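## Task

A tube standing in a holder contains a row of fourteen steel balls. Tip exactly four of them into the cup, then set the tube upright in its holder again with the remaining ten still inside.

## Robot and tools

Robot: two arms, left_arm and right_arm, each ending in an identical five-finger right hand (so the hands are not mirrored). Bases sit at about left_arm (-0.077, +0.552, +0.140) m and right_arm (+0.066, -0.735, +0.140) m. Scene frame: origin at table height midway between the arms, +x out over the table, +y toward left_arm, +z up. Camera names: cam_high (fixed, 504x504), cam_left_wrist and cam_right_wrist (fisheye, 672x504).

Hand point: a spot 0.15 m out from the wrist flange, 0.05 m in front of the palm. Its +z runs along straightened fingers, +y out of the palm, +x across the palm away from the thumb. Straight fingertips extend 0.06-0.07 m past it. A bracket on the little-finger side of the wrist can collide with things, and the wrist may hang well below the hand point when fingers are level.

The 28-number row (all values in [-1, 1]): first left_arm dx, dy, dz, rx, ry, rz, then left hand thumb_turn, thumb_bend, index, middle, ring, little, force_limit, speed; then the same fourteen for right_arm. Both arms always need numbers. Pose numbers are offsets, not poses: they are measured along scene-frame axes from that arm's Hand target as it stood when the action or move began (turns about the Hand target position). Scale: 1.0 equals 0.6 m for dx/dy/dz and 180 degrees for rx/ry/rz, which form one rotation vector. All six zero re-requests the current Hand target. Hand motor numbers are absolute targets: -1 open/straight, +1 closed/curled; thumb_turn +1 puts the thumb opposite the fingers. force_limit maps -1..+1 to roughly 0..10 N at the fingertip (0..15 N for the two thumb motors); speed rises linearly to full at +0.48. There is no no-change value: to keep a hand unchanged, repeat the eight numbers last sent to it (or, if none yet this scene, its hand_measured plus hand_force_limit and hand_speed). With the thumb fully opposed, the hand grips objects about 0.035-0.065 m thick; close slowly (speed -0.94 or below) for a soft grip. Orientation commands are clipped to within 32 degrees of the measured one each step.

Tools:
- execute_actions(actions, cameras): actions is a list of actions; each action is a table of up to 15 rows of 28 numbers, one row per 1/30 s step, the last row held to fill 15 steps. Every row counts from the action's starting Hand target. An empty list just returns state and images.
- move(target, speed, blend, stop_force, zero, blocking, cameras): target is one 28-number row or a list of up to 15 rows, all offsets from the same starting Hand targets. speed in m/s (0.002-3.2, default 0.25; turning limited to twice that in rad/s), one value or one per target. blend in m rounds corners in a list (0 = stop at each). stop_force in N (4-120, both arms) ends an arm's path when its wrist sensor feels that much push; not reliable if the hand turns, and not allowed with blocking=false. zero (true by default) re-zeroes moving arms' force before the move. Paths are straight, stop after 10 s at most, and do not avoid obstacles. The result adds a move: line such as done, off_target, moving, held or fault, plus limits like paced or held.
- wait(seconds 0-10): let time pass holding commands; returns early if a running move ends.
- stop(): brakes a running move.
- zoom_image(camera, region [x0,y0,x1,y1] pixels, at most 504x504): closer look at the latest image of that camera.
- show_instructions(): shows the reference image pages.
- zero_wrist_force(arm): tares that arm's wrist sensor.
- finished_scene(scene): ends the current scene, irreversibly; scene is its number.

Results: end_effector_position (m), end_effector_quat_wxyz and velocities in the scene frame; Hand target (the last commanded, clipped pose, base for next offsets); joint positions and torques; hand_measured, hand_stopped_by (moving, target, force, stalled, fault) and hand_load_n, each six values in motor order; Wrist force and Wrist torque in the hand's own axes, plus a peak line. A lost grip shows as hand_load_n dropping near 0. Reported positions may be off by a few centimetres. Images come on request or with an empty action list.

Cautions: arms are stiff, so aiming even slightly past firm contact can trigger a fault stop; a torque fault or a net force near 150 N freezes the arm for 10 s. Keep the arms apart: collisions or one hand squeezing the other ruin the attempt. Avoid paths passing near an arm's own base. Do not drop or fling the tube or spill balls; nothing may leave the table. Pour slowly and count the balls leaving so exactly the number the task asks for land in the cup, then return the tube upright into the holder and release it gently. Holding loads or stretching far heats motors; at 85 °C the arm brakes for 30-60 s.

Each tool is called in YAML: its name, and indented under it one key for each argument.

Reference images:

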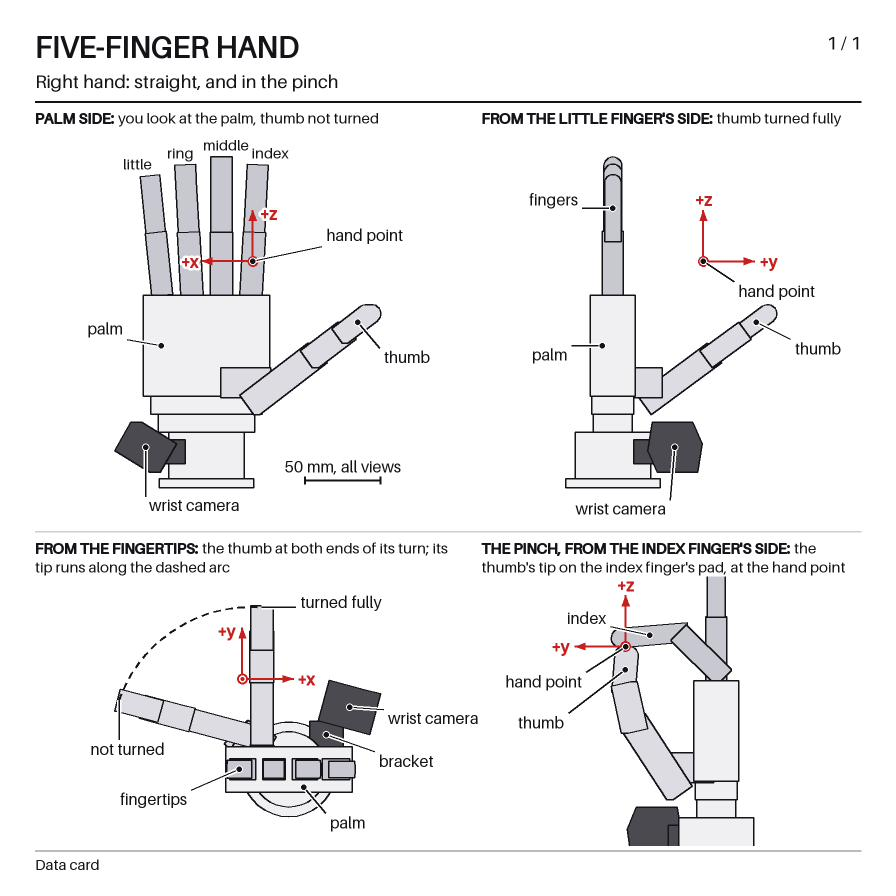

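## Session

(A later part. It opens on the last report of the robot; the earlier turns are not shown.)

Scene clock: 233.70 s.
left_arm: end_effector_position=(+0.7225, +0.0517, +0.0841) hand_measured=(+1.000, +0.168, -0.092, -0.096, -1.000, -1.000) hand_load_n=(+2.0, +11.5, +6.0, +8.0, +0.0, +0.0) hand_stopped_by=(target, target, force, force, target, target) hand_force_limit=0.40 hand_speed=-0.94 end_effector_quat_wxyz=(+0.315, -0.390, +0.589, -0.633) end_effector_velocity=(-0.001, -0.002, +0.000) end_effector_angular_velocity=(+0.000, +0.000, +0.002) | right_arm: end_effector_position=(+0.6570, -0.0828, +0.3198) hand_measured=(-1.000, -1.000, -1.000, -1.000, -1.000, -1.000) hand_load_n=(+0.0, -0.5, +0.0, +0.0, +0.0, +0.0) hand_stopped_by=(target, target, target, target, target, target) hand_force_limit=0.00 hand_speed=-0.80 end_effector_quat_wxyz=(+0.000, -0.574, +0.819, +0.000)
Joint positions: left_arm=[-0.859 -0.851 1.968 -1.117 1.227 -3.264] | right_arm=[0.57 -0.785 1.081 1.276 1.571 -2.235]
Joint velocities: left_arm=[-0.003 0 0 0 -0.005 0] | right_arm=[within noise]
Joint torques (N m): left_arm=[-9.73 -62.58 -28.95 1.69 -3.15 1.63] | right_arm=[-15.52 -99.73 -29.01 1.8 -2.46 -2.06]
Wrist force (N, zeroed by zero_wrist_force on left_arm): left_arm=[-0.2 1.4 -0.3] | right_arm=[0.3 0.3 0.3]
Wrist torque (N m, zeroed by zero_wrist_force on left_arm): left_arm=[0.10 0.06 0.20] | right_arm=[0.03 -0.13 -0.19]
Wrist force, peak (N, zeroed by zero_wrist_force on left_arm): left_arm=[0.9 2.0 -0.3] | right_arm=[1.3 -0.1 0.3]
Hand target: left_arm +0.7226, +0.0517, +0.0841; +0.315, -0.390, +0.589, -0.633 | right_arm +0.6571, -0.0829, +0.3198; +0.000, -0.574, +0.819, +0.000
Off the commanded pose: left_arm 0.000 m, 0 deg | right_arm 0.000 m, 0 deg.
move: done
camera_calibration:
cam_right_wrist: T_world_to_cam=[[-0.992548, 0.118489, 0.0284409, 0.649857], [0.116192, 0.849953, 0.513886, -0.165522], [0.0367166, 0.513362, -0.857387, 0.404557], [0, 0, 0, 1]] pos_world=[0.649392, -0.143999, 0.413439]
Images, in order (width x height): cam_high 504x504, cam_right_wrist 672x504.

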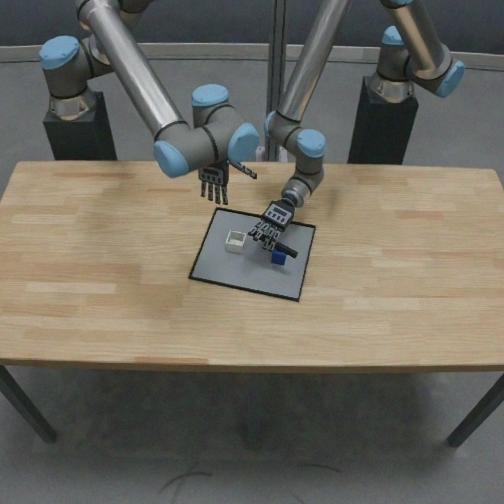

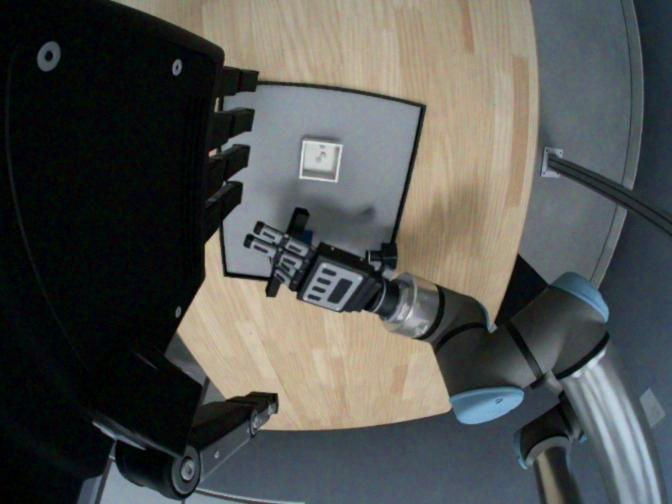

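move:
  target:
    - [-0.0417,-0.0722,-0.01,0,0,0,1,0.17,0.5,0.5,-1,-1,0.4,-0.94,0,0,0,0,0,0,-1,-1,-1,-1,-1,-1,0,-0.8]
  speed: 0.08

execute_actions:
  actions:
    - [[0,0,0,0.0034,-0.002,0,1,0.17,0.5,0.5,-1,-1,0.4,-0.94,0,0,0,0,0,0,-1,-1,-1,-1,-1,-1,0,-0.8],[0,0,0,0.0126,-0.0073,0,1,0.17,0.5,0.5,-1,-1,0.4,-0.94,0,0,0,0,0,0,-1,-1,-1,-1,-1,-1,0,-0.8],[0,0,0,0.0253,-0.0146,0,1,0.17,0.5,0.5,-1,-1,0.4,-0.94,0,0,0,0,0,0,-1,-1,-1,-1,-1,-1,0,-0.8],[0,0,0,0.0379,-0.0219,0,1,0.17,0.5,0.5,-1,-1,0.4,-0.94,0,0,0,0,0,0,-1,-1,-1,-1,-1,-1,0,-0.8],[0,0,0,0.0471,-0.0272,0,1,0.17,0.5,0.5,-1,-1,0.4,-0.94,0,0,0,0,0,0,-1,-1,-1,-1,-1,-1,0,-0.8],[0,0,0,0.0505,-0.0292,0,1,0.17,0.5,0.5,-1,-1,0.4,-0.94,0,0,0,0,0,0,-1,-1,-1,-1,-1,-1,0,-0.8]]
    - [[0,0,0,0,0,0,1,0.17,0.5,0.5,-1,-1,0.4,-0.94,0,0,0,0,0,0,-1,-1,-1,-1,-1,-1,0,-0.8],[0,0,0,0,0,0,1,0.17,0.5,0.5,-1,-1,0.4,-0.94,0,0,0,0,0,0,-1,-1,-1,-1,-1,-1,0,-0.8],[0,0,0,0,0,0,1,0.17,0.5,0.5,-1,-1,0.4,-0.94,0,0,0,0,0,0,-1,-1,-1,-1,-1,-1,0,-0.8],[0,0,0,0,0,0,1,0.17,0.5,0.5,-1,-1,0.4,-0.94,0,0,0,0,0,0,-1,-1,-1,-1,-1,-1,0,-0.8],[0,0,0,0,0,0,1,0.17,0.5,0.5,-1,-1,0.4,-0.94,0,0,0,0,0,0,-1,-1,-1,-1,-1,-1,0,-0.8],[0,0,0,-0.0034,0.002,0,1,0.17,0.5,0.5,-1,-1,0.4,-0.94,0,0,0,0,0,0,-1,-1,-1,-1,-1,-1,0,-0.8],[0,0,0,-0.0126,0.0073,0,1,0.17,0.5,0.5,-1,-1,0.4,-0.94,0,0,0,0,0,0,-1,-1,-1,-1,-1,-1,0,-0.8],[0,0,0,-0.0253,0.0146,0,1,0.17,0.5,0.5,-1,-1,0.4,-0.94,0,0,0,0,0,0,-1,-1,-1,-1,-1,-1,0,-0.8],[0,0,0,-0.0379,0.0219,0,1,0.17,0.5,0.5,-1,-1,0.4,-0.94,0,0,0,0,0,0,-1,-1,-1,-1,-1,-1,0,-0.8],[0,0,0,-0.0471,0.0272,0,1,0.17,0.5,0.5,-1,-1,0.4,-0.94,0,0,0,0,0,0,-1,-1,-1,-1,-1,-1,0,-0.8],[0,0,0,-0.0505,0.0292,0,1,0.17,0.5,0.5,-1,-1,0.4,-0.94,0,0,0,0,0,0,-1,-1,-1,-1,-1,-1,0,-0.8]]
  cameras: []

move:
  target:
    - [0.0417,0.0722,0.01,0,0,0,1,0.17,0.5,0.5,-1,-1,0.4,-0.94,0,0,0,0,0,0,-1,-1,-1,-1,-1,-1,0,-0.8]
  speed: 0.08
  cameras: ["cam_high", "cam_right_wrist"]

zoom_image:
  camera: "cam_right_wrist"
  region: [295, 125, 355, 185]

zoom_image:
  camera: "cam_high"
  region: [215, 220, 265, 270]

Scene clock: 250.90 s.
left_arm: end_effector_position=(+0.6976, +0.0082, +0.0780) hand_measured=(+1.000, +0.168, -0.092, -0.096, -1.000, -1.000) hand_load_n=(+2.0, +12.0, +6.0, +7.5, +0.0, +0.0) hand_stopped_by=(target, target, force, force, target, target) hand_force_limit=0.40 hand_speed=-0.94 end_effector_quat_wxyz=(+0.315, -0.390, +0.589, -0.633) | right_arm: end_effector_position=(+0.6571, -0.0829, +0.3198) hand_measured=(-1.000, -1.000, -1.000, -1.000, -1.000, -1.000) hand_load_n=(+0.0, +0.0, +0.0, +0.0, +0.0, +0.0) hand_stopped_by=(target, target, target, target, target, target) hand_force_limit=0.00 hand_speed=-0.80 end_effector_quat_wxyz=(+0.000, -0.574, +0.819, +0.000)
Joint positions: left_arm=[-0.93 -0.836 1.954 -1.118 1.157 -3.264] | right_arm=[0.57 -0.785 1.081 1.276 1.571 -2.236]
Joint torques (N m): left_arm=[5.9 -92.26 -15.11 1.76 1.48 3.26] | right_arm=[-16.51 -100.73 -29.64 2.43 2.69 -2.27]
Wrist force (N, zeroed by zero_wrist_force on left_arm): left_arm=[-0.9 1.4 0.1] | right_arm=[-0.1 0.8 0.2]
Wrist torque (N m, zeroed by zero_wrist_force on left_arm): left_arm=[0.08 0.14 0.14] | right_arm=[0.11 -0.07 -0.17]
Wrist force, peak (N, zeroed by zero_wrist_force on left_arm): left_arm=[-1.6 0.9 0.0] | right_arm=[0.8 0.6 0.1]
Hand target: left_arm +0.6976, +0.0083, +0.0781; +0.315, -0.390, +0.589, -0.633 | right_arm +0.6571, -0.0829, +0.3198; +0.000, -0.574, +0.819, +0.000
Off the commanded pose: left_arm 0.000 m, 0 deg | right_arm 0.000 m, 0 deg.
move: done

Scene clock: 252.20 s.
left_arm: end_effector_position=(+0.6976, +0.0084, +0.0781) hand_measured=(+1.000, +0.168, -0.092, -0.096, -1.000, -1.000) hand_load_n=(+2.0, +11.5, +6.0, +7.5, +0.0, -0.5) hand_stopped_by=(target, target, force, force, target, target) hand_force_limit=0.40 hand_speed=-0.94 end_effector_quat_wxyz=(+0.315, -0.390, +0.590, -0.633) end_effector_velocity=(-0.001, -0.001, -0.001) end_effector_angular_velocity=(-0.004, +0.003, -0.001) | right_arm: end_effector_position=(+0.6571, -0.0829, +0.3198) hand_measured=(-1.000, -1.000, -1.000, -1.000, -1.000, -1.000) hand_load_n=(+0.0, +0.0, +0.0, +0.0, +0.0, +0.0) hand_stopped_by=(target, target, target, target, target, target) hand_force_limit=0.00 hand_speed=-0.80 end_effector_quat_wxyz=(+0.000, -0.574, +0.819, +0.000)
Joint positions: left_arm=[-0.93 -0.837 1.954 -1.117 1.157 -3.264] | right_arm=[0.57 -0.785 1.081 1.276 1.571 -2.236]
Joint velocities: left_arm=[-0.001 0 0.001 -0.001 0.001 -0.005] | right_arm=[within noise]
Joint torques (N m): left_arm=[-8.18 -62.3 -34.64 -5.32 -2.03 -3.57] | right_arm=[-16.95 -101.39 -29.65 2.4 2.79 -2]
Wrist force (N, zeroed by zero_wrist_force on left_arm): left_arm=[-0.8 1.6 -0.1] | right_arm=[0.5 0.1 0.1]
Wrist torque (N m, zeroed by zero_wrist_force on left_arm): left_arm=[0.11 0.14 0.15] | right_arm=[0.02 -0.15 -0.16]
Wrist force, peak (N, zeroed by zero_wrist_force on left_arm): left_arm=[1.6 1.5 -0.1] | right_arm=[0.6 0.7 -0.1]
Hand target: left_arm +0.6976, +0.0083, +0.0781; +0.315, -0.390, +0.589, -0.633 | right_arm +0.6571, -0.0829, +0.3198; +0.000, -0.574, +0.819, +0.000
Off the commanded pose: left_arm 0.000 m, 0 deg | right_arm 0.000 m, 0 deg.
Step readings (end_effector_position of left_arm | right_arm):
0: (+0.6976, +0.0082, +0.0780) | (+0.6571, -0.0829, +0.3198)
1: (+0.6977, +0.0082, +0.0780) | (+0.6571, -0.0829, +0.3198)
2: (+0.6976, +0.0083, +0.0781) | (+0.6571, -0.0829, +0.3198)
4: (+0.6975, +0.0085, +0.0781) | (+0.6571, -0.0829, +0.3198)
8: (+0.6974, +0.0083, +0.0784) | (+0.6571, -0.0829, +0.3198)
15: (+0.6976, +0.0082, +0.0780) | (+0.6571, -0.0829, +0.3198)
16: (+0.6976, +0.0082, +0.0780) | (+0.6571, -0.0829, +0.3198)
17: (+0.6976, +0.0082, +0.0780) | (+0.6571, -0.0829, +0.3198)
19: (+0.6976, +0.0083, +0.0780) | (+0.6571, -0.0829, +0.3198)
23: (+0.6975, +0.0083, +0.0780) | (+0.6571, -0.0829, +0.3198)
30: (+0.6975, +0.0084, +0.0781) | (+0.6571, -0.0829, +0.3198)
No camera images: "cameras" was empty.

Scene clock: 253.13 s.
left_arm: end_effector_position=(+0.7225, +0.0517, +0.0841) hand_measured=(+1.000, +0.168, -0.092, -0.096, -1.000, -1.000) hand_load_n=(+2.0, +12.0, +6.0, +8.0, -0.5, +0.0) hand_stopped_by=(target, target, force, force, target, target) hand_force_limit=0.40 hand_speed=-0.94 end_effector_quat_wxyz=(+0.315, -0.390, +0.590, -0.633) | right_arm: end_effector_position=(+0.6571, -0.0829, +0.3198) hand_measured=(-1.000, -1.000, -1.000, -1.000, -1.000, -1.000) hand_load_n=(+0.0, +0.0, +0.0, +0.0, +0.0, +0.0) hand_stopped_by=(target, target, target, target, target, target) hand_force_limit=0.00 hand_speed=-0.80 end_effector_quat_wxyz=(+0.000, -0.574, +0.819, +0.000)
Joint positions: left_arm=[-0.859 -0.851 1.968 -1.117 1.227 -3.264] | right_arm=[0.57 -0.785 1.081 1.276 1.571 -2.236]
Joint torques (N m): left_arm=[-7.89 -64.22 -28.66 1.09 -2.83 -3.01] | right_arm=[-18.27 -101.24 -29.92 2.59 2.55 -2.27]
Wrist force (N, zeroed by zero_wrist_force on left_arm): left_arm=[-0.1 1.3 0.0] | right_arm=[0.4 0.6 0.1]
Wrist torque (N m, zeroed by zero_wrist_force on left_arm): left_arm=[0.07 0.05 0.21] | right_arm=[0.09 -0.13 -0.15]
Wrist force, peak (N, zeroed by zero_wrist_force on left_arm): left_arm=[-1.9 0.8 0.3] | right_arm=[0.8 0.4 -0.1]
Hand target: left_arm +0.7226, +0.0517, +0.0841; +0.315, -0.390, +0.589, -0.633 | right_arm +0.6571, -0.0829, +0.3198; +0.000, -0.574, +0.819, +0.000
Off the commanded pose: left_arm 0.000 m, 0 deg | right_arm 0.000 m, 0 deg.
move: done
camera_calibration:
cam_right_wrist: T_world_to_cam=[[-0.992545, 0.118538, 0.0283545, 0.650021], [0.116189, 0.849947, 0.513897, -0.165367], [0.0368165, 0.51336, -0.857383, 0.404589], [0, 0, 0, 1]] pos_world=[0.649493, -0.144199, 0.413439]
Images, in order (width x height): cam_high 504x504, cam_right_wrist 672x504.

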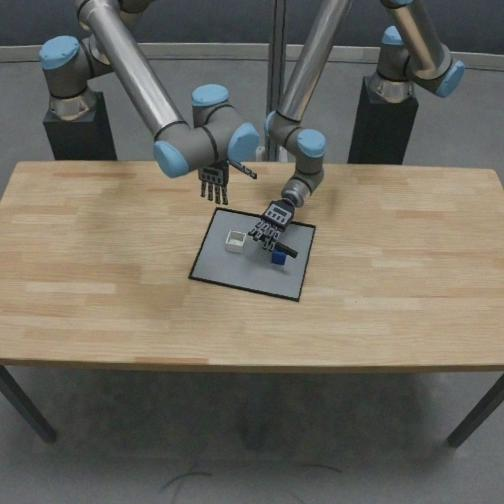

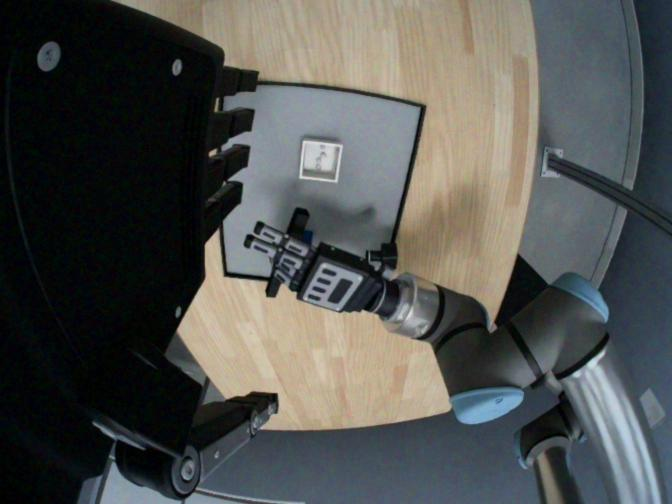

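Scaled by 8.400 from the camera's 672x504 image, which has a finer 960x720 frame.

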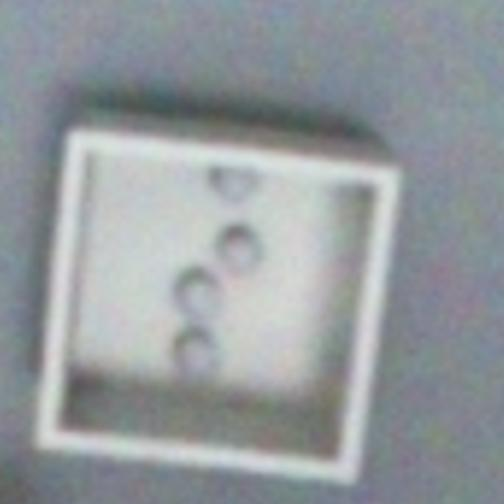

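Scaled by 10.080 from the camera's 504x504 image, which has a finer 720x720 frame.

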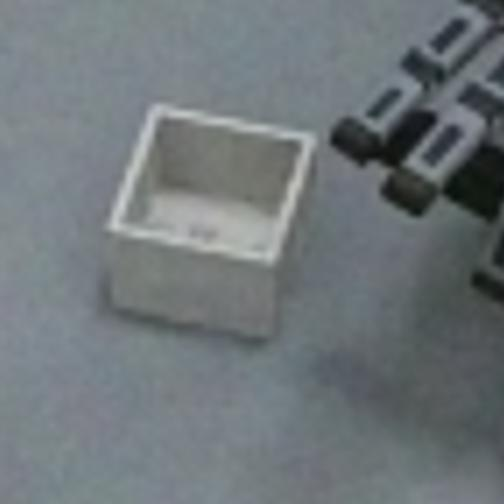

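move:
  target:
    - [0,0,0.1333,-0.0962,0.0556,0,1,0.17,0.5,0.5,-1,-1,0.4,-0.94,0,-0.0833,0.05,0,0,0,-1,-1,-1,-1,-1,-1,0,-0.8]
    - [-0.0328,0.0153,0.135,-0.3993,0.2306,0,1,0.17,0.5,0.5,-1,-1,0.4,-0.94,0,-0.0833,0.05,0,0,0,-1,-1,-1,-1,-1,-1,0,-0.8]
  speed: 0.2
  blend: 0.02
  cameras: ["all"]

zoom_image:
  camera: "cam_left_wrist"
  region: [325, 40, 415, 130]

zoom_image:
  camera: "cam_high"
  region: [262, 210, 302, 270]

zoom_image:
  camera: "cam_right_wrist"
  region: [270, 210, 350, 310]

Scene clock: 269.83 s.
left_arm: end_effector_position=(+0.7029, +0.0610, +0.1649) hand_measured=(+1.000, +0.168, -0.092, -0.096, -1.000, -1.000) hand_load_n=(+2.0, +11.5, +6.5, +8.0, +0.0, +0.0) hand_stopped_by=(target, target, force, force, target, target) hand_force_limit=0.40 hand_speed=-0.94 end_effector_quat_wxyz=(+0.183, +0.683, -0.183, +0.683) | right_arm: end_effector_position=(+0.6571, -0.1329, +0.3498) hand_measured=(-1.000, -1.000, -1.000, -1.000, -1.000, -1.000) hand_load_n=(+0.0, +0.0, +0.0, +0.0, -0.5, +0.0) hand_stopped_by=(target, target, target, target, target, target) hand_force_limit=0.00 hand_speed=-0.80 end_effector_quat_wxyz=(+0.000, -0.574, +0.819, +0.000)
Joint positions: left_arm=[-0.747 -0.948 2.021 -1.073 1.34 -4.713] | right_arm=[0.519 -0.861 1.159 1.273 1.571 -2.287]
Joint torques (N m): left_arm=[-10.33 -88.77 -33.17 1.01 -1.2 -1.7] | right_arm=[13.34 -77.24 -47.19 6.45 -3 2.61]
Wrist force (N, zeroed by zero_wrist_force on left_arm): left_arm=[-0.8 0.0 -0.7] | right_arm=[0.4 0.2 0.4]
Wrist torque (N m, zeroed by zero_wrist_force on left_arm): left_arm=[-0.06 -0.03 -0.08] | right_arm=[0.03 -0.16 0.05]
Wrist force, peak (N, zeroed by zero_wrist_force on left_arm): left_arm=[0.6 2.5 0.1] | right_arm=[0.9 -0.2 0.0]
Hand target: left_arm +0.7029, +0.0608, +0.1651; +0.183, +0.683, -0.183, +0.683 | right_arm +0.6571, -0.1329, +0.3498; +0.000, -0.574, +0.819, +0.000
Off the commanded pose: left_arm 0.000 m, 0 deg | right_arm 0.000 m, 0 deg.
move: done
camera_calibration:
cam_left_wrist: T_world_to_cam=[[-0.466715, -0.857738, 0.215552, 0.346256], [-0.505936, 0.0590334, -0.860548, 0.499943], [0.7254, -0.510686, -0.461513, -0.289377], [0, 0, 0, 1]] pos_world=[0.624456, 0.119703, 0.222038]
cam_right_wrist: T_world_to_cam=[[-0.992545, 0.118538, 0.0283545, 0.655097], [0.116189, 0.849947, 0.513897, -0.138286], [0.0368165, 0.51336, -0.857383, 0.455979], [0, 0, 0, 1]] pos_world=[0.649493, -0.194199, 0.443439]

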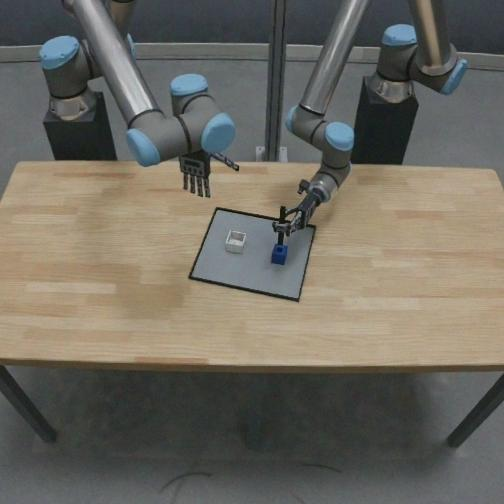

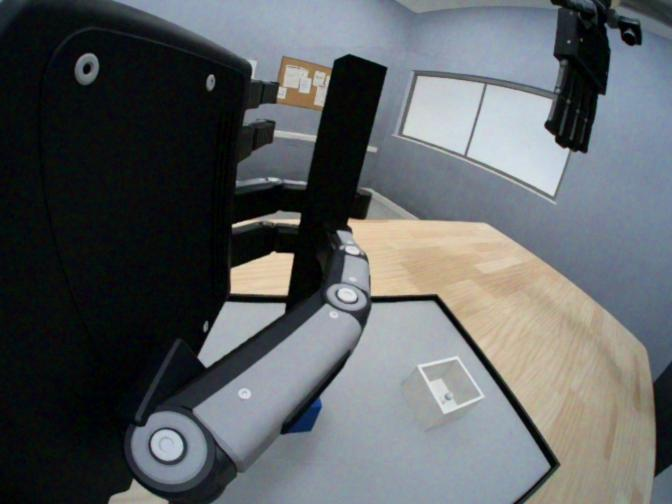

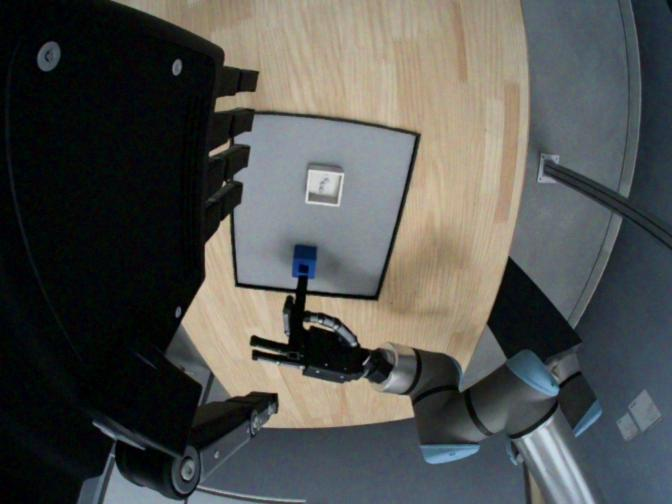

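Scaled by 5.600 from the camera's 672x504 image, which has a finer 960x720 frame.

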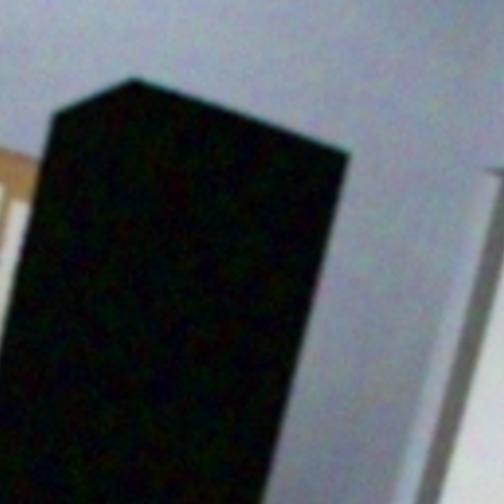

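Scaled by 8.400 from the camera's 504x504 image, which has a finer 720x720 frame.

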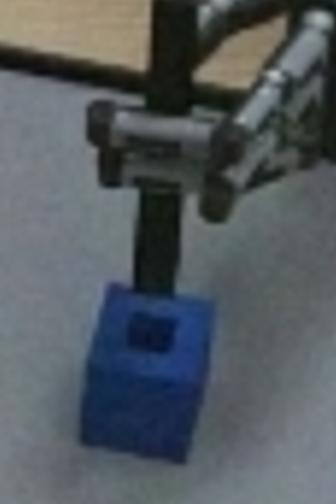

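Scaled by 5.040 from the camera's 672x504 image, which has a finer 960x720 frame.

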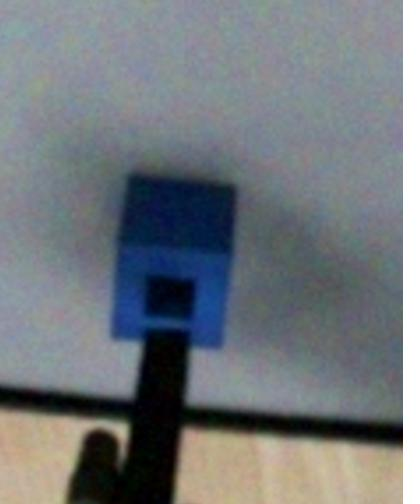

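move:
  target:
    - [0,0.0001,-0.1335,0,0,0,1,0.17,0.5,0.5,-1,-1,0.4,-0.94,0,0,0,0,0,0,-1,-1,-1,-1,-1,-1,0,-0.8]
  speed: 0.03
  stop_force: 5
  cameras: ["cam_high", "cam_right_wrist"]

zoom_image:
  camera: "cam_high"
  region: [262, 210, 302, 270]

zoom_image:
  camera: "cam_right_wrist"
  region: [270, 210, 350, 310]

Scene clock: 277.17 s.
left_arm: end_effector_position=(+0.7029, +0.0609, +0.1345) hand_measured=(+1.000, +0.168, -0.094, -0.096, -1.000, -1.000) hand_load_n=(-0.5, +11.0, +8.0, +6.5, +0.0, +0.0) hand_stopped_by=(target, target, force, force, target, target) hand_force_limit=0.40 hand_speed=-0.94 end_effector_quat_wxyz=(+0.183, +0.683, -0.183, +0.683) | right_arm: end_effector_position=(+0.6571, -0.1329, +0.3498) hand_measured=(-1.000, -1.000, -1.000, -1.000, -1.000, -1.000) hand_load_n=(+0.0, +0.0, +0.0, +0.0, +0.0, +0.0) hand_stopped_by=(target, target, target, target, target, target) hand_force_limit=0.00 hand_speed=-0.80 end_effector_quat_wxyz=(+0.000, -0.574, +0.819, +0.000)
Joint positions: left_arm=[-0.747 -0.899 2.019 -1.12 1.339 -4.713] | right_arm=[0.519 -0.861 1.159 1.273 1.571 -2.287]
Joint torques (N m): left_arm=[0.97 -80.14 -12.69 -5.7 0.14 0.05] | right_arm=[12.41 -79.12 -46.65 6.18 -3.13 2.53]
Wrist force (N, zeroed by zero_wrist_force on left_arm): left_arm=[-1.3 0.4 -0.9] | right_arm=[0.1 0.1 0.0]
Wrist torque (N m, zeroed by zero_wrist_force on left_arm): left_arm=[0.04 0.05 -0.02] | right_arm=[0.04 -0.10 0.02]
Wrist force, peak (N, zeroed by zero_wrist_force on left_arm): left_arm=[10.2 1.1 0.8] | right_arm=[0.7 0.5 0.5]
Hand target: left_arm +0.7029, +0.0609, +0.1345; +0.183, +0.683, -0.183, +0.683 (not the last commanded pose) | right_arm +0.6571, -0.1329, +0.3498; +0.000, -0.574, +0.819, +0.000
Off the commanded pose: left_arm 0.049 m, 0 deg | right_arm 0.000 m, 0 deg.
move: contact (left_arm)
camera_calibration:
cam_right_wrist: T_world_to_cam=[[-0.992545, 0.118538, 0.0283545, 0.655085], [0.116189, 0.849947, 0.513897, -0.138371], [0.0368165, 0.51336, -0.857383, 0.455927], [0, 0, 0, 1]] pos_world=[0.649493, -0.194099, 0.443439]
Images, in order (width x height): cam_high 504x504, cam_right_wrist 672x504.

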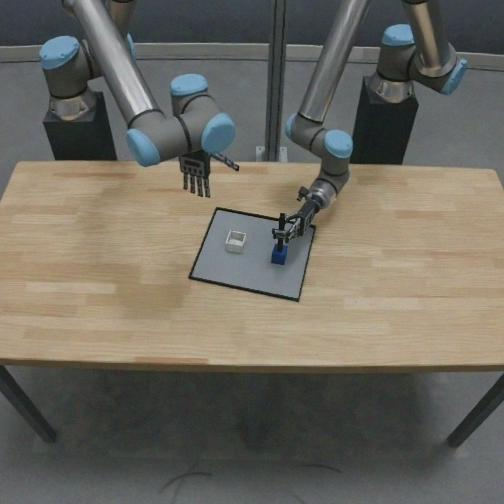

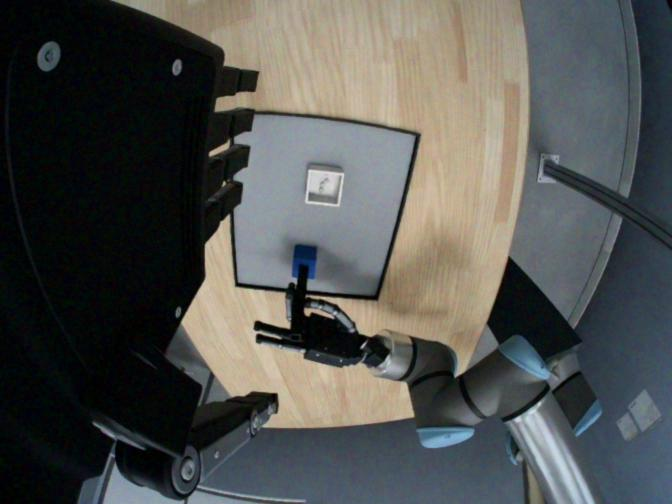

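Scaled by 8.400 from the camera's 504x504 image, which has a finer 720x720 frame.

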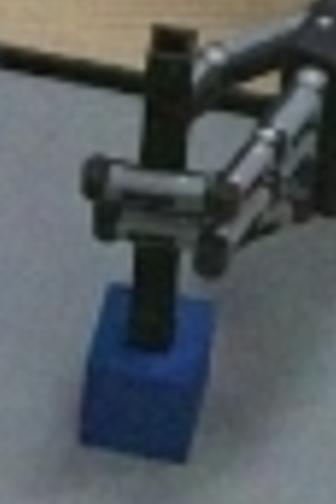

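Scaled by 5.040 from the camera's 672x504 image, which has a finer 960x720 frame.

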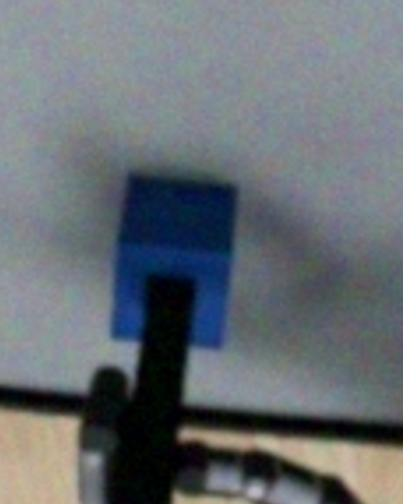

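zoom_image:
  camera: "cam_high"
  region: [267, 238, 293, 264]

zoom_image:
  camera: "cam_right_wrist"
  region: [285, 240, 325, 280]

Scaled by 19.385 from the camera's 504x504 image, which has a finer 720x720 frame.

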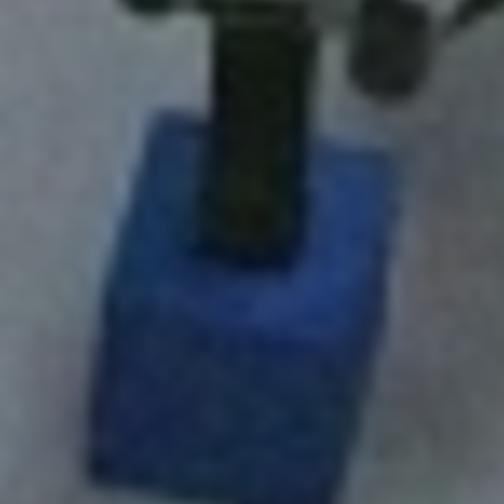

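Scaled by 12.600 from the camera's 672x504 image, which has a finer 960x720 frame.

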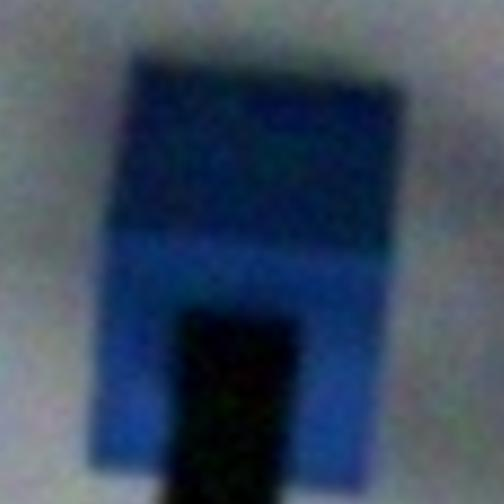

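move:
  target:
    - [-0.0017,0,0.003,0,0,0,1,0.17,0.5,0.5,-1,-1,0.4,-0.94,0,0,0,0,0,0,-1,-1,-1,-1,-1,-1,0,-0.8]
    - [-0.0017,0,-0.0827,0,0,0,1,0.17,0.5,0.5,-1,-1,0.4,-0.94,0,0,0,0,0,0,-1,-1,-1,-1,-1,-1,0,-0.8]
  speed: 0.025
  stop_force: 5

Scene clock: 293.43 s.
left_arm: end_effector_position=(+0.7017, +0.0609, +0.1340) hand_measured=(+1.000, +0.168, -0.094, -0.096, -1.000, -1.000) hand_load_n=(-2.0, +10.0, +9.0, +6.5, +0.0, +0.0) hand_stopped_by=(target, target, force, force, target, target) hand_force_limit=0.40 hand_speed=-0.94 end_effector_quat_wxyz=(+0.183, +0.683, -0.183, +0.683) | right_arm: end_effector_position=(+0.6571, -0.1329, +0.3498) hand_measured=(-1.000, -1.000, -1.000, -1.000, -1.000, -1.000) hand_load_n=(+0.0, +0.0, +0.0, +0.0, +0.0, +0.0) hand_stopped_by=(target, target, target, target, target, target) hand_force_limit=0.00 hand_speed=-0.80 end_effector_quat_wxyz=(+0.000, -0.574, +0.819, +0.000)
Joint positions: left_arm=[-0.748 -0.899 2.021 -1.122 1.338 -4.713] | right_arm=[0.519 -0.861 1.159 1.273 1.571 -2.287]
Joint torques (N m): left_arm=[-9.23 -60.1 -11.82 -6.03 -0.59 3.66] | right_arm=[12.3 -77.7 -46.43 6.35 -3.12 2.53]
Wrist force (N, zeroed by zero_wrist_force on left_arm): left_arm=[-2.2 0.3 -0.7] | right_arm=[0.6 0.5 -0.2]
Wrist torque (N m, zeroed by zero_wrist_force on left_arm): left_arm=[0.01 0.19 -0.08] | right_arm=[0.12 -0.16 0.07]
Wrist force, peak (N, zeroed by zero_wrist_force on left_arm): left_arm=[13.8 0.5 1.4] | right_arm=[0.8 0.3 0.5]
Hand target: left_arm +0.7017, +0.0609, +0.1340; +0.183, +0.683, -0.183, +0.683 (not the last commanded pose) | right_arm +0.6571, -0.1329, +0.3498; +0.000, -0.574, +0.819, +0.000
Off the commanded pose: left_arm 0.049 m, 0 deg | right_arm 0.000 m, 0 deg.
move: contact (left_arm); path passed 1 of 2 targets

move:
  target:
    - [0,0,0.0133,0,0,0,1,0.17,0.5,0.5,-1,-1,0.4,-0.94,0,0,0,0,0,0,-1,-1,-1,-1,-1,-1,0,-0.8]
  speed: 0.04
  cameras: ["all"]

zoom_image:
  camera: "cam_high"
  region: [267, 238, 293, 264]

zoom_image:
  camera: "cam_right_wrist"
  region: [285, 245, 325, 285]

zoom_image:
  camera: "cam_left_wrist"
  region: [325, 40, 415, 130]

Scene clock: 301.80 s.
left_arm: end_effector_position=(+0.7017, +0.0609, +0.1421) hand_measured=(+1.000, +0.168, -0.094, -0.096, -1.000, -1.000) hand_load_n=(-2.0, +10.0, +9.0, +6.5, -0.5, +0.0) hand_stopped_by=(target, target, force, force, target, target) hand_force_limit=0.40 hand_speed=-0.94 end_effector_quat_wxyz=(+0.183, +0.683, -0.183, +0.683) | right_arm: end_effector_position=(+0.6571, -0.1329, +0.3498) hand_measured=(-1.000, -1.000, -1.000, -1.000, -1.000, -1.000) hand_load_n=(+0.0, +0.0, +0.0, +0.0, +0.0, +0.0) hand_stopped_by=(target, target, target, target, target, target) hand_force_limit=0.00 hand_speed=-0.80 end_effector_quat_wxyz=(+0.000, -0.574, +0.819, +0.000)
Joint positions: left_arm=[-0.748 -0.912 2.022 -1.11 1.338 -4.713] | right_arm=[0.519 -0.861 1.159 1.273 1.571 -2.287]
Joint torques (N m): left_arm=[-8.11 -58.99 -13.67 -2.65 0.17 3.31] | right_arm=[12.39 -77.99 -47.01 6.34 -3.04 2.51]
Wrist force (N, zeroed by zero_wrist_force on left_arm): left_arm=[-2.1 0.7 -0.8] | right_arm=[0.2 0.1 0.2]
Wrist torque (N m, zeroed by zero_wrist_force on left_arm): left_arm=[0.07 0.17 -0.06] | right_arm=[0.03 -0.11 0.03]
Wrist force, peak (N, zeroed by zero_wrist_force on left_arm): left_arm=[-2.9 0.4 -0.5] | right_arm=[0.7 0.4 0.3]
Hand target: left_arm +0.7017, +0.0609, +0.1419; +0.183, +0.683, -0.183, +0.683 | right_arm +0.6571, -0.1329, +0.3498; +0.000, -0.574, +0.819, +0.000
Off the commanded pose: left_arm 0.000 m, 0 deg | right_arm 0.000 m, 0 deg.
move: done
camera_calibration:
cam_left_wrist: T_world_to_cam=[[-0.466803, -0.857636, 0.215768, 0.350656], [-0.506028, 0.0589367, -0.860501, 0.479826], [0.72528, -0.510869, -0.461499, -0.299006], [0, 0, 0, 1]] pos_world=[0.623355, 0.119702, 0.19924]
cam_right_wrist: T_world_to_cam=[[-0.992545, 0.118538, 0.0283545, 0.655085], [0.116189, 0.849947, 0.513897, -0.138371], [0.0368165, 0.51336, -0.857383, 0.455927], [0, 0, 0, 1]] pos_world=[0.649493, -0.194099, 0.443439]

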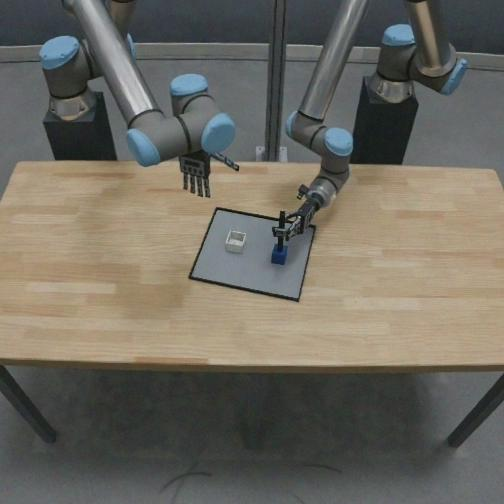

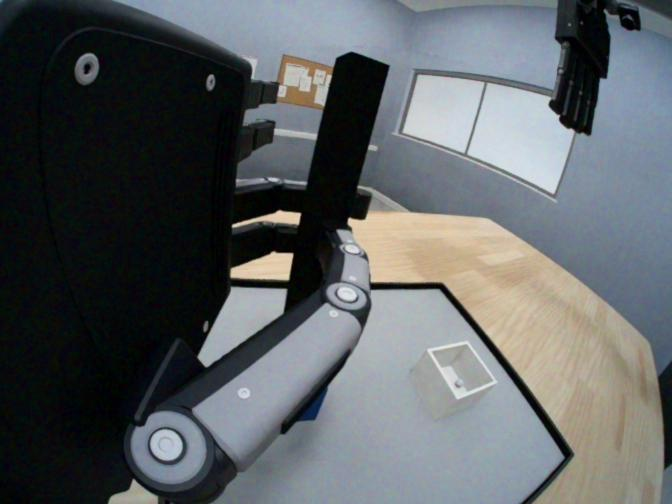

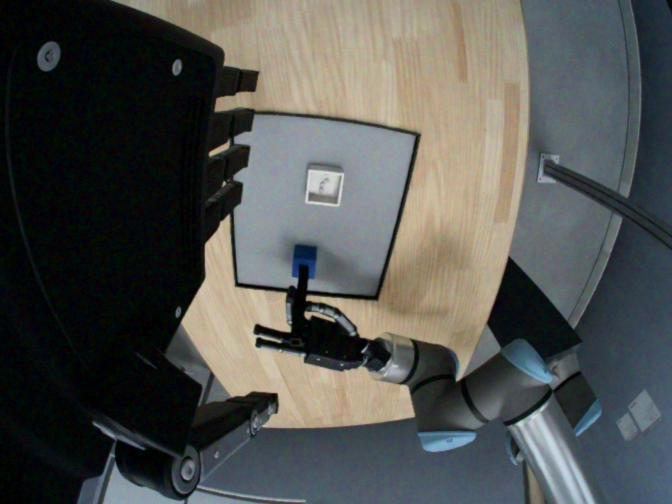

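Scaled by 19.385 from the camera's 504x504 image, which has a finer 720x720 frame.

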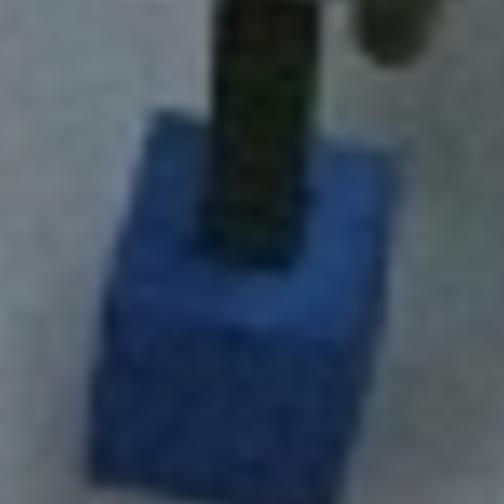

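Scaled by 12.600 from the camera's 672x504 image, which has a finer 960x720 frame.

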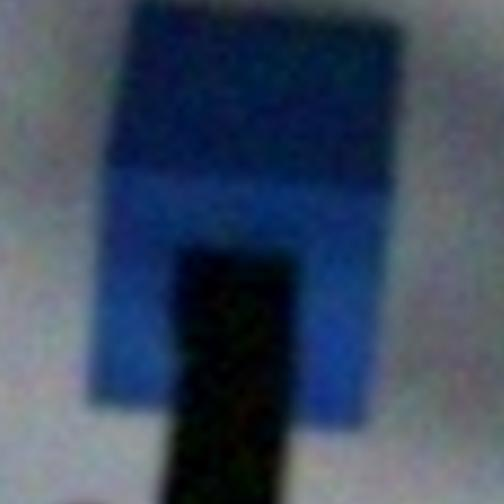

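Scaled by 5.600 from the camera's 672x504 image, which has a finer 960x720 frame.

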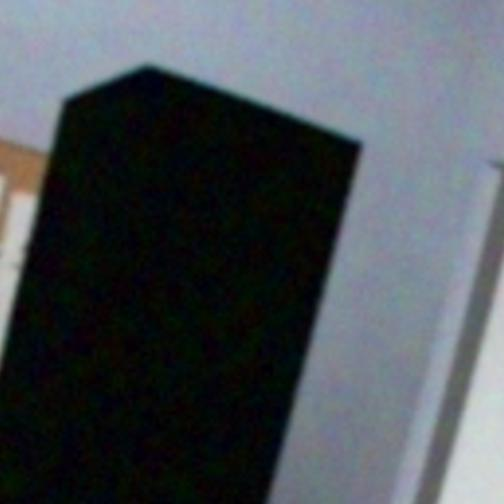

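move:
  target:
    - [0.0009,-0.001,-0.005,0,0,0,1,0.17,0.5,0.5,-1,-1,0.4,-0.94,0,0,0,0,0,0,-1,-1,-1,-1,-1,-1,0,-0.8]
    - [0.0009,-0.001,-0.0953,0,0,0,1,0.17,0.5,0.5,-1,-1,0.4,-0.94,0,0,0,0,0,0,-1,-1,-1,-1,-1,-1,0,-0.8]
  speed: 0.02
  stop_force: 4

Scene clock: 319.93 s.
left_arm: end_effector_position=(+0.7023, +0.0603, +0.1333) hand_measured=(+1.000, +0.168, -0.094, -0.096, -1.000, -1.000) hand_load_n=(-2.0, +10.0, +8.5, +7.0, +0.5, +0.0) hand_stopped_by=(target, target, force, force, target, target) hand_force_limit=0.40 hand_speed=-0.94 end_effector_quat_wxyz=(+0.183, +0.683, -0.183, +0.683) | right_arm: end_effector_position=(+0.6571, -0.1329, +0.3498) hand_measured=(-1.000, -1.000, -1.000, -1.000, -1.000, -1.000) hand_load_n=(+0.0, +0.0, +0.0, +0.0, +0.0, +0.0) hand_stopped_by=(target, target, target, target, target, target) hand_force_limit=0.00 hand_speed=-0.80 end_effector_quat_wxyz=(+0.000, -0.574, +0.819, +0.000)
Joint positions: left_arm=[-0.748 -0.897 2.019 -1.122 1.338 -4.713] | right_arm=[0.519 -0.861 1.159 1.273 1.571 -2.287]
Joint torques (N m): left_arm=[-7.25 -86.66 -11.3 -0.24 0.1 3.22] | right_arm=[13.58 -78.91 -46.9 6.3 -3 2.54]
Wrist force (N, zeroed by zero_wrist_force on left_arm): left_arm=[-0.1 -0.6 -0.2] | right_arm=[0.3 0.3 0.2]
Wrist torque (N m, zeroed by zero_wrist_force on left_arm): left_arm=[-0.12 0.22 -0.06] | right_arm=[0.05 -0.13 0.04]
Wrist force, peak (N, zeroed by zero_wrist_force on left_arm): left_arm=[8.8 0.0 0.8] | right_arm=[0.7 0.7 -0.2]
Hand target: left_arm +0.7023, +0.0603, +0.1334; +0.183, +0.683, -0.183, +0.683 (not the last commanded pose) | right_arm +0.6571, -0.1329, +0.3498; +0.000, -0.574, +0.819, +0.000
Off the commanded pose: left_arm 0.049 m, 0 deg | right_arm 0.000 m, 0 deg.
move: contact (left_arm); path passed 1 of 2 targets

move:
  target:
    - [0,0,0.01,0,0,0,1,0.17,0.5,0.5,-1,-1,0.4,-0.94,0.1,0.05,0.0,0,0,0,-1,-1,-1,-1,-1,-1,0,-0.8]
  speed: 0.1
  cameras: ["all"]

zoom_image:
  camera: "cam_high"
  region: [267, 208, 297, 264]

zoom_image:
  camera: "cam_right_wrist"
  region: [290, 230, 370, 330]

zoom_image:
  camera: "cam_left_wrist"
  region: [250, 40, 420, 330]

Scene clock: 345.37 s.
left_arm: end_effector_position=(+0.7023, +0.0603, +0.1394) hand_measured=(+1.000, +0.168, -0.094, -0.096, -1.000, -1.000) hand_load_n=(-2.0, +10.0, +9.0, +6.5, +0.0, +0.0) hand_stopped_by=(target, target, force, force, target, target) hand_force_limit=0.40 hand_speed=-0.94 end_effector_quat_wxyz=(+0.183, +0.683, -0.183, +0.683) | right_arm: end_effector_position=(+0.7171, -0.1030, +0.3498) hand_measured=(-1.000, -1.000, -1.000, -1.000, -1.000, -1.000) hand_load_n=(+0.0, +0.0, +0.0, +0.0, +0.0, +0.0) hand_stopped_by=(target, target, target, target, target, target) hand_force_limit=0.00 hand_speed=-0.80 end_effector_quat_wxyz=(+0.000, -0.574, +0.819, +0.000)
Joint positions: left_arm=[-0.748 -0.907 2.02 -1.113 1.338 -4.713] | right_arm=[0.515 -0.74 0.945 1.366 1.571 -2.29]
Joint torques (N m): left_arm=[3.71 -60.65 -12.51 -2.68 -0.05 3.57] | right_arm=[2.98 -89.19 -45.08 3.37 1.78 -0.87]
Wrist force (N, zeroed by zero_wrist_force on left_arm): left_arm=[-2.5 -0.3 -0.6] | right_arm=[0.1 0.6 0.1]
Wrist torque (N m, zeroed by zero_wrist_force on left_arm): left_arm=[-0.09 0.21 -0.11] | right_arm=[0.10 -0.09 0.07]
Wrist force, peak (N, zeroed by zero_wrist_force on left_arm): left_arm=[-2.6 0.0 -0.7] | right_arm=[0.9 1.1 -0.3]
Hand target: left_arm +0.7023, +0.0603, +0.1394; +0.183, +0.683, -0.183, +0.683 | right_arm +0.7171, -0.1029, +0.3498; +0.000, -0.574, +0.819, +0.000
Off the commanded pose: left_arm 0.000 m, 0 deg | right_arm 0.000 m, 0 deg.
move: done
camera_calibration:
cam_left_wrist: T_world_to_cam=[[-0.466803, -0.857636, 0.215768, 0.350935], [-0.506028, 0.0589367, -0.860501, 0.477877], [0.72528, -0.510869, -0.461499, -0.300875], [0, 0, 0, 1]] pos_world=[0.623855, 0.119102, 0.19664]
cam_right_wrist: T_world_to_cam=[[-0.992536, 0.118575, 0.0285059, 0.711025], [0.116295, 0.849897, 0.513956, -0.170866], [0.0367151, 0.513435, -0.857343, 0.438435], [0, 0, 0, 1]] pos_world=[0.709492, -0.164199, 0.443438]

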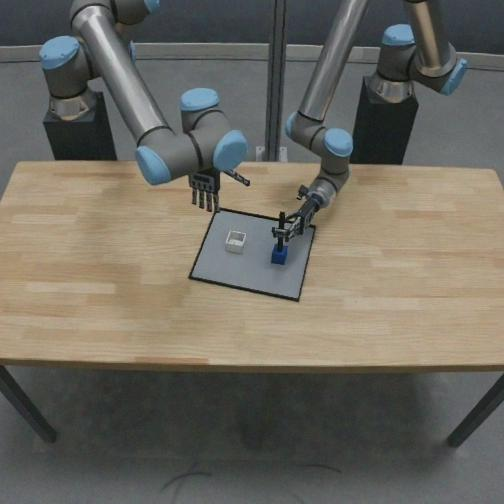

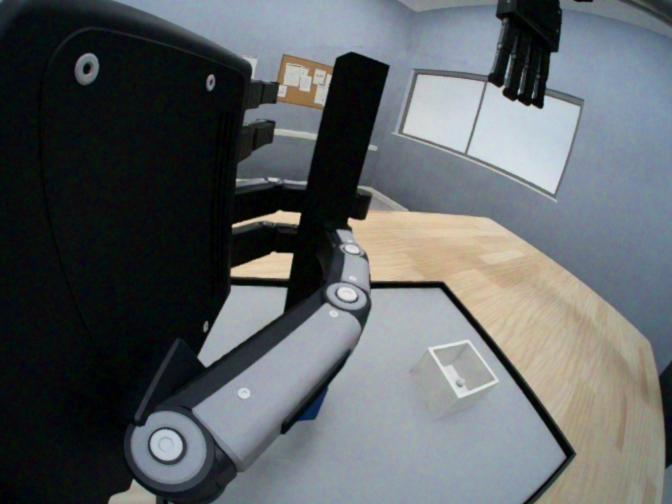

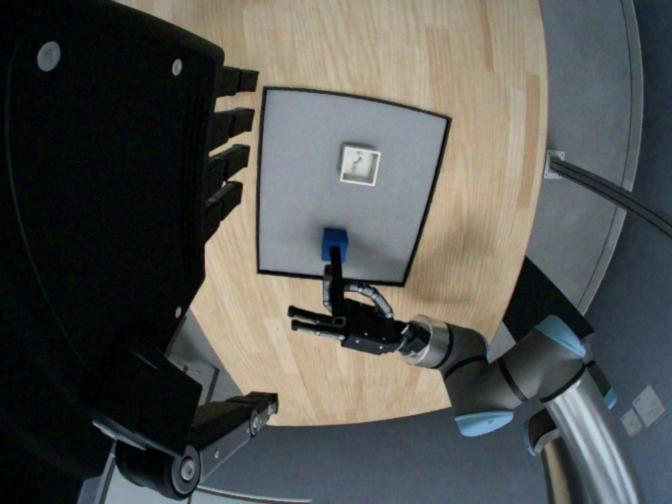

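Scaled by 9.000 from the camera's 504x504 image, which has a finer 720x720 frame.

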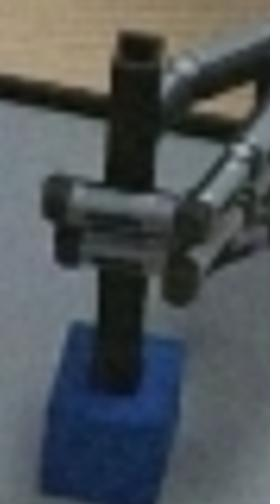

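Scaled by 5.040 from the camera's 672x504 image, which has a finer 960x720 frame.

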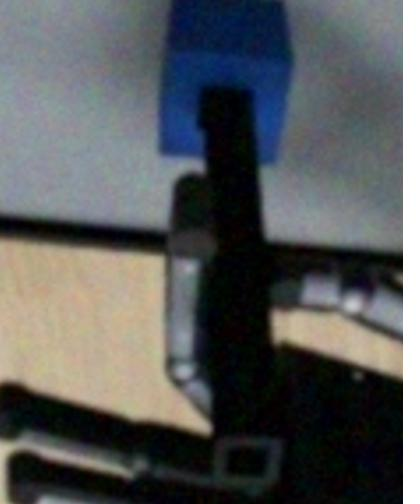

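Scaled by 1.738 from the camera's 672x504 image, which has a finer 960x720 frame.

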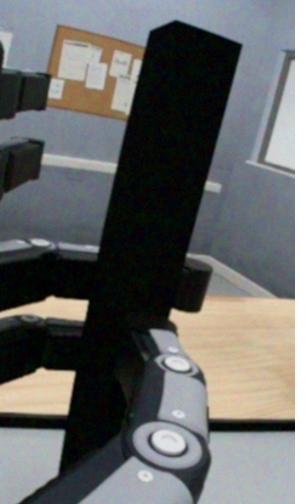

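zoom_image:
  camera: "cam_right_wrist"
  region: [318, 225, 353, 270]

zoom_image:
  camera: "cam_high"
  region: [268, 236, 292, 266]

Scaled by 11.200 from the camera's 672x504 image, which has a finer 960x720 frame.

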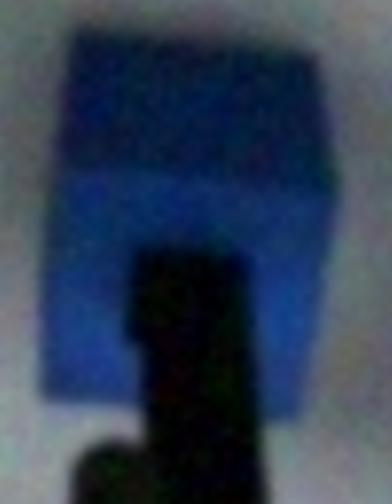

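Scaled by 16.800 from the camera's 504x504 image, which has a finer 720x720 frame.

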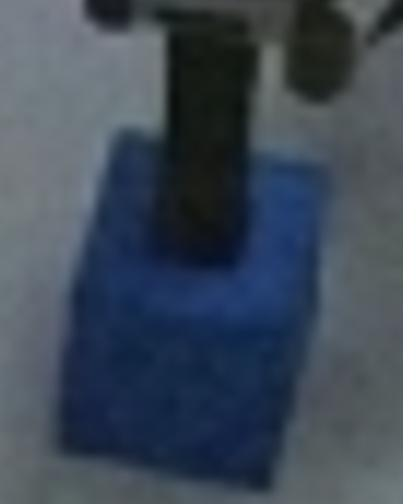

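move:
  target:
    - [0.0012,-0.0005,-0.003,0,0,0,1,0.17,0.5,0.5,-1,-1,0.4,-0.94,0,0,0,0,0,0,-1,-1,-1,-1,-1,-1,0,-0.8]
    - [0.0012,-0.0005,-0.0908,0,0,0,1,0.17,0.5,0.5,-1,-1,0.4,-0.94,0,0,0,0,0,0,-1,-1,-1,-1,-1,-1,0,-0.8]
  speed: 0.015
  stop_force: 4

Scene clock: 368.67 s.
left_arm: end_effector_position=(+0.7030, +0.0600, +0.0849) hand_measured=(+1.000, +0.168, -0.094, -0.096, -1.000, -1.000) hand_load_n=(-2.0, +9.5, +9.0, +6.5, +0.0, +0.0) hand_stopped_by=(target, target, force, force, target, target) hand_force_limit=0.40 hand_speed=-0.94 end_effector_quat_wxyz=(+0.183, +0.683, -0.183, +0.683) | right_arm: end_effector_position=(+0.7171, -0.1029, +0.3498) hand_measured=(-1.000, -1.000, -1.000, -1.000, -1.000, -1.000) hand_load_n=(+0.0, +0.0, +0.0, +0.0, +0.0, +0.0) hand_stopped_by=(target, target, target, target, target, target) hand_force_limit=0.00 hand_speed=-0.80 end_effector_quat_wxyz=(+0.000, -0.574, +0.819, +0.000)
Joint positions: left_arm=[-0.748 -0.816 2.008 -1.192 1.339 -4.713] | right_arm=[0.515 -0.74 0.945 1.366 1.571 -2.29]
Joint torques (N m): left_arm=[-3.77 -92.64 -20.61 1.2 -0.96 2.75] | right_arm=[13.65 -89.78 -42.88 4.02 3.52 0.69]
Wrist force (N, zeroed by zero_wrist_force on left_arm): left_arm=[-3.0 -1.6 -1.3] | right_arm=[0.5 0.5 0.4]
Wrist torque (N m, zeroed by zero_wrist_force on left_arm): left_arm=[-0.04 0.13 -0.06] | right_arm=[0.06 -0.15 0.09]
Wrist force, peak (N, zeroed by zero_wrist_force on left_arm): left_arm=[-3.4 -1.7 -1.5] | right_arm=[0.6 0.9 -0.1]
Hand target: left_arm +0.7030, +0.0600, +0.0849; +0.183, +0.683, -0.183, +0.683 | right_arm +0.7171, -0.1029, +0.3498; +0.000, -0.574, +0.819, +0.000
Off the commanded pose: left_arm 0.000 m, 0 deg | right_arm 0.000 m, 0 deg.
move: done


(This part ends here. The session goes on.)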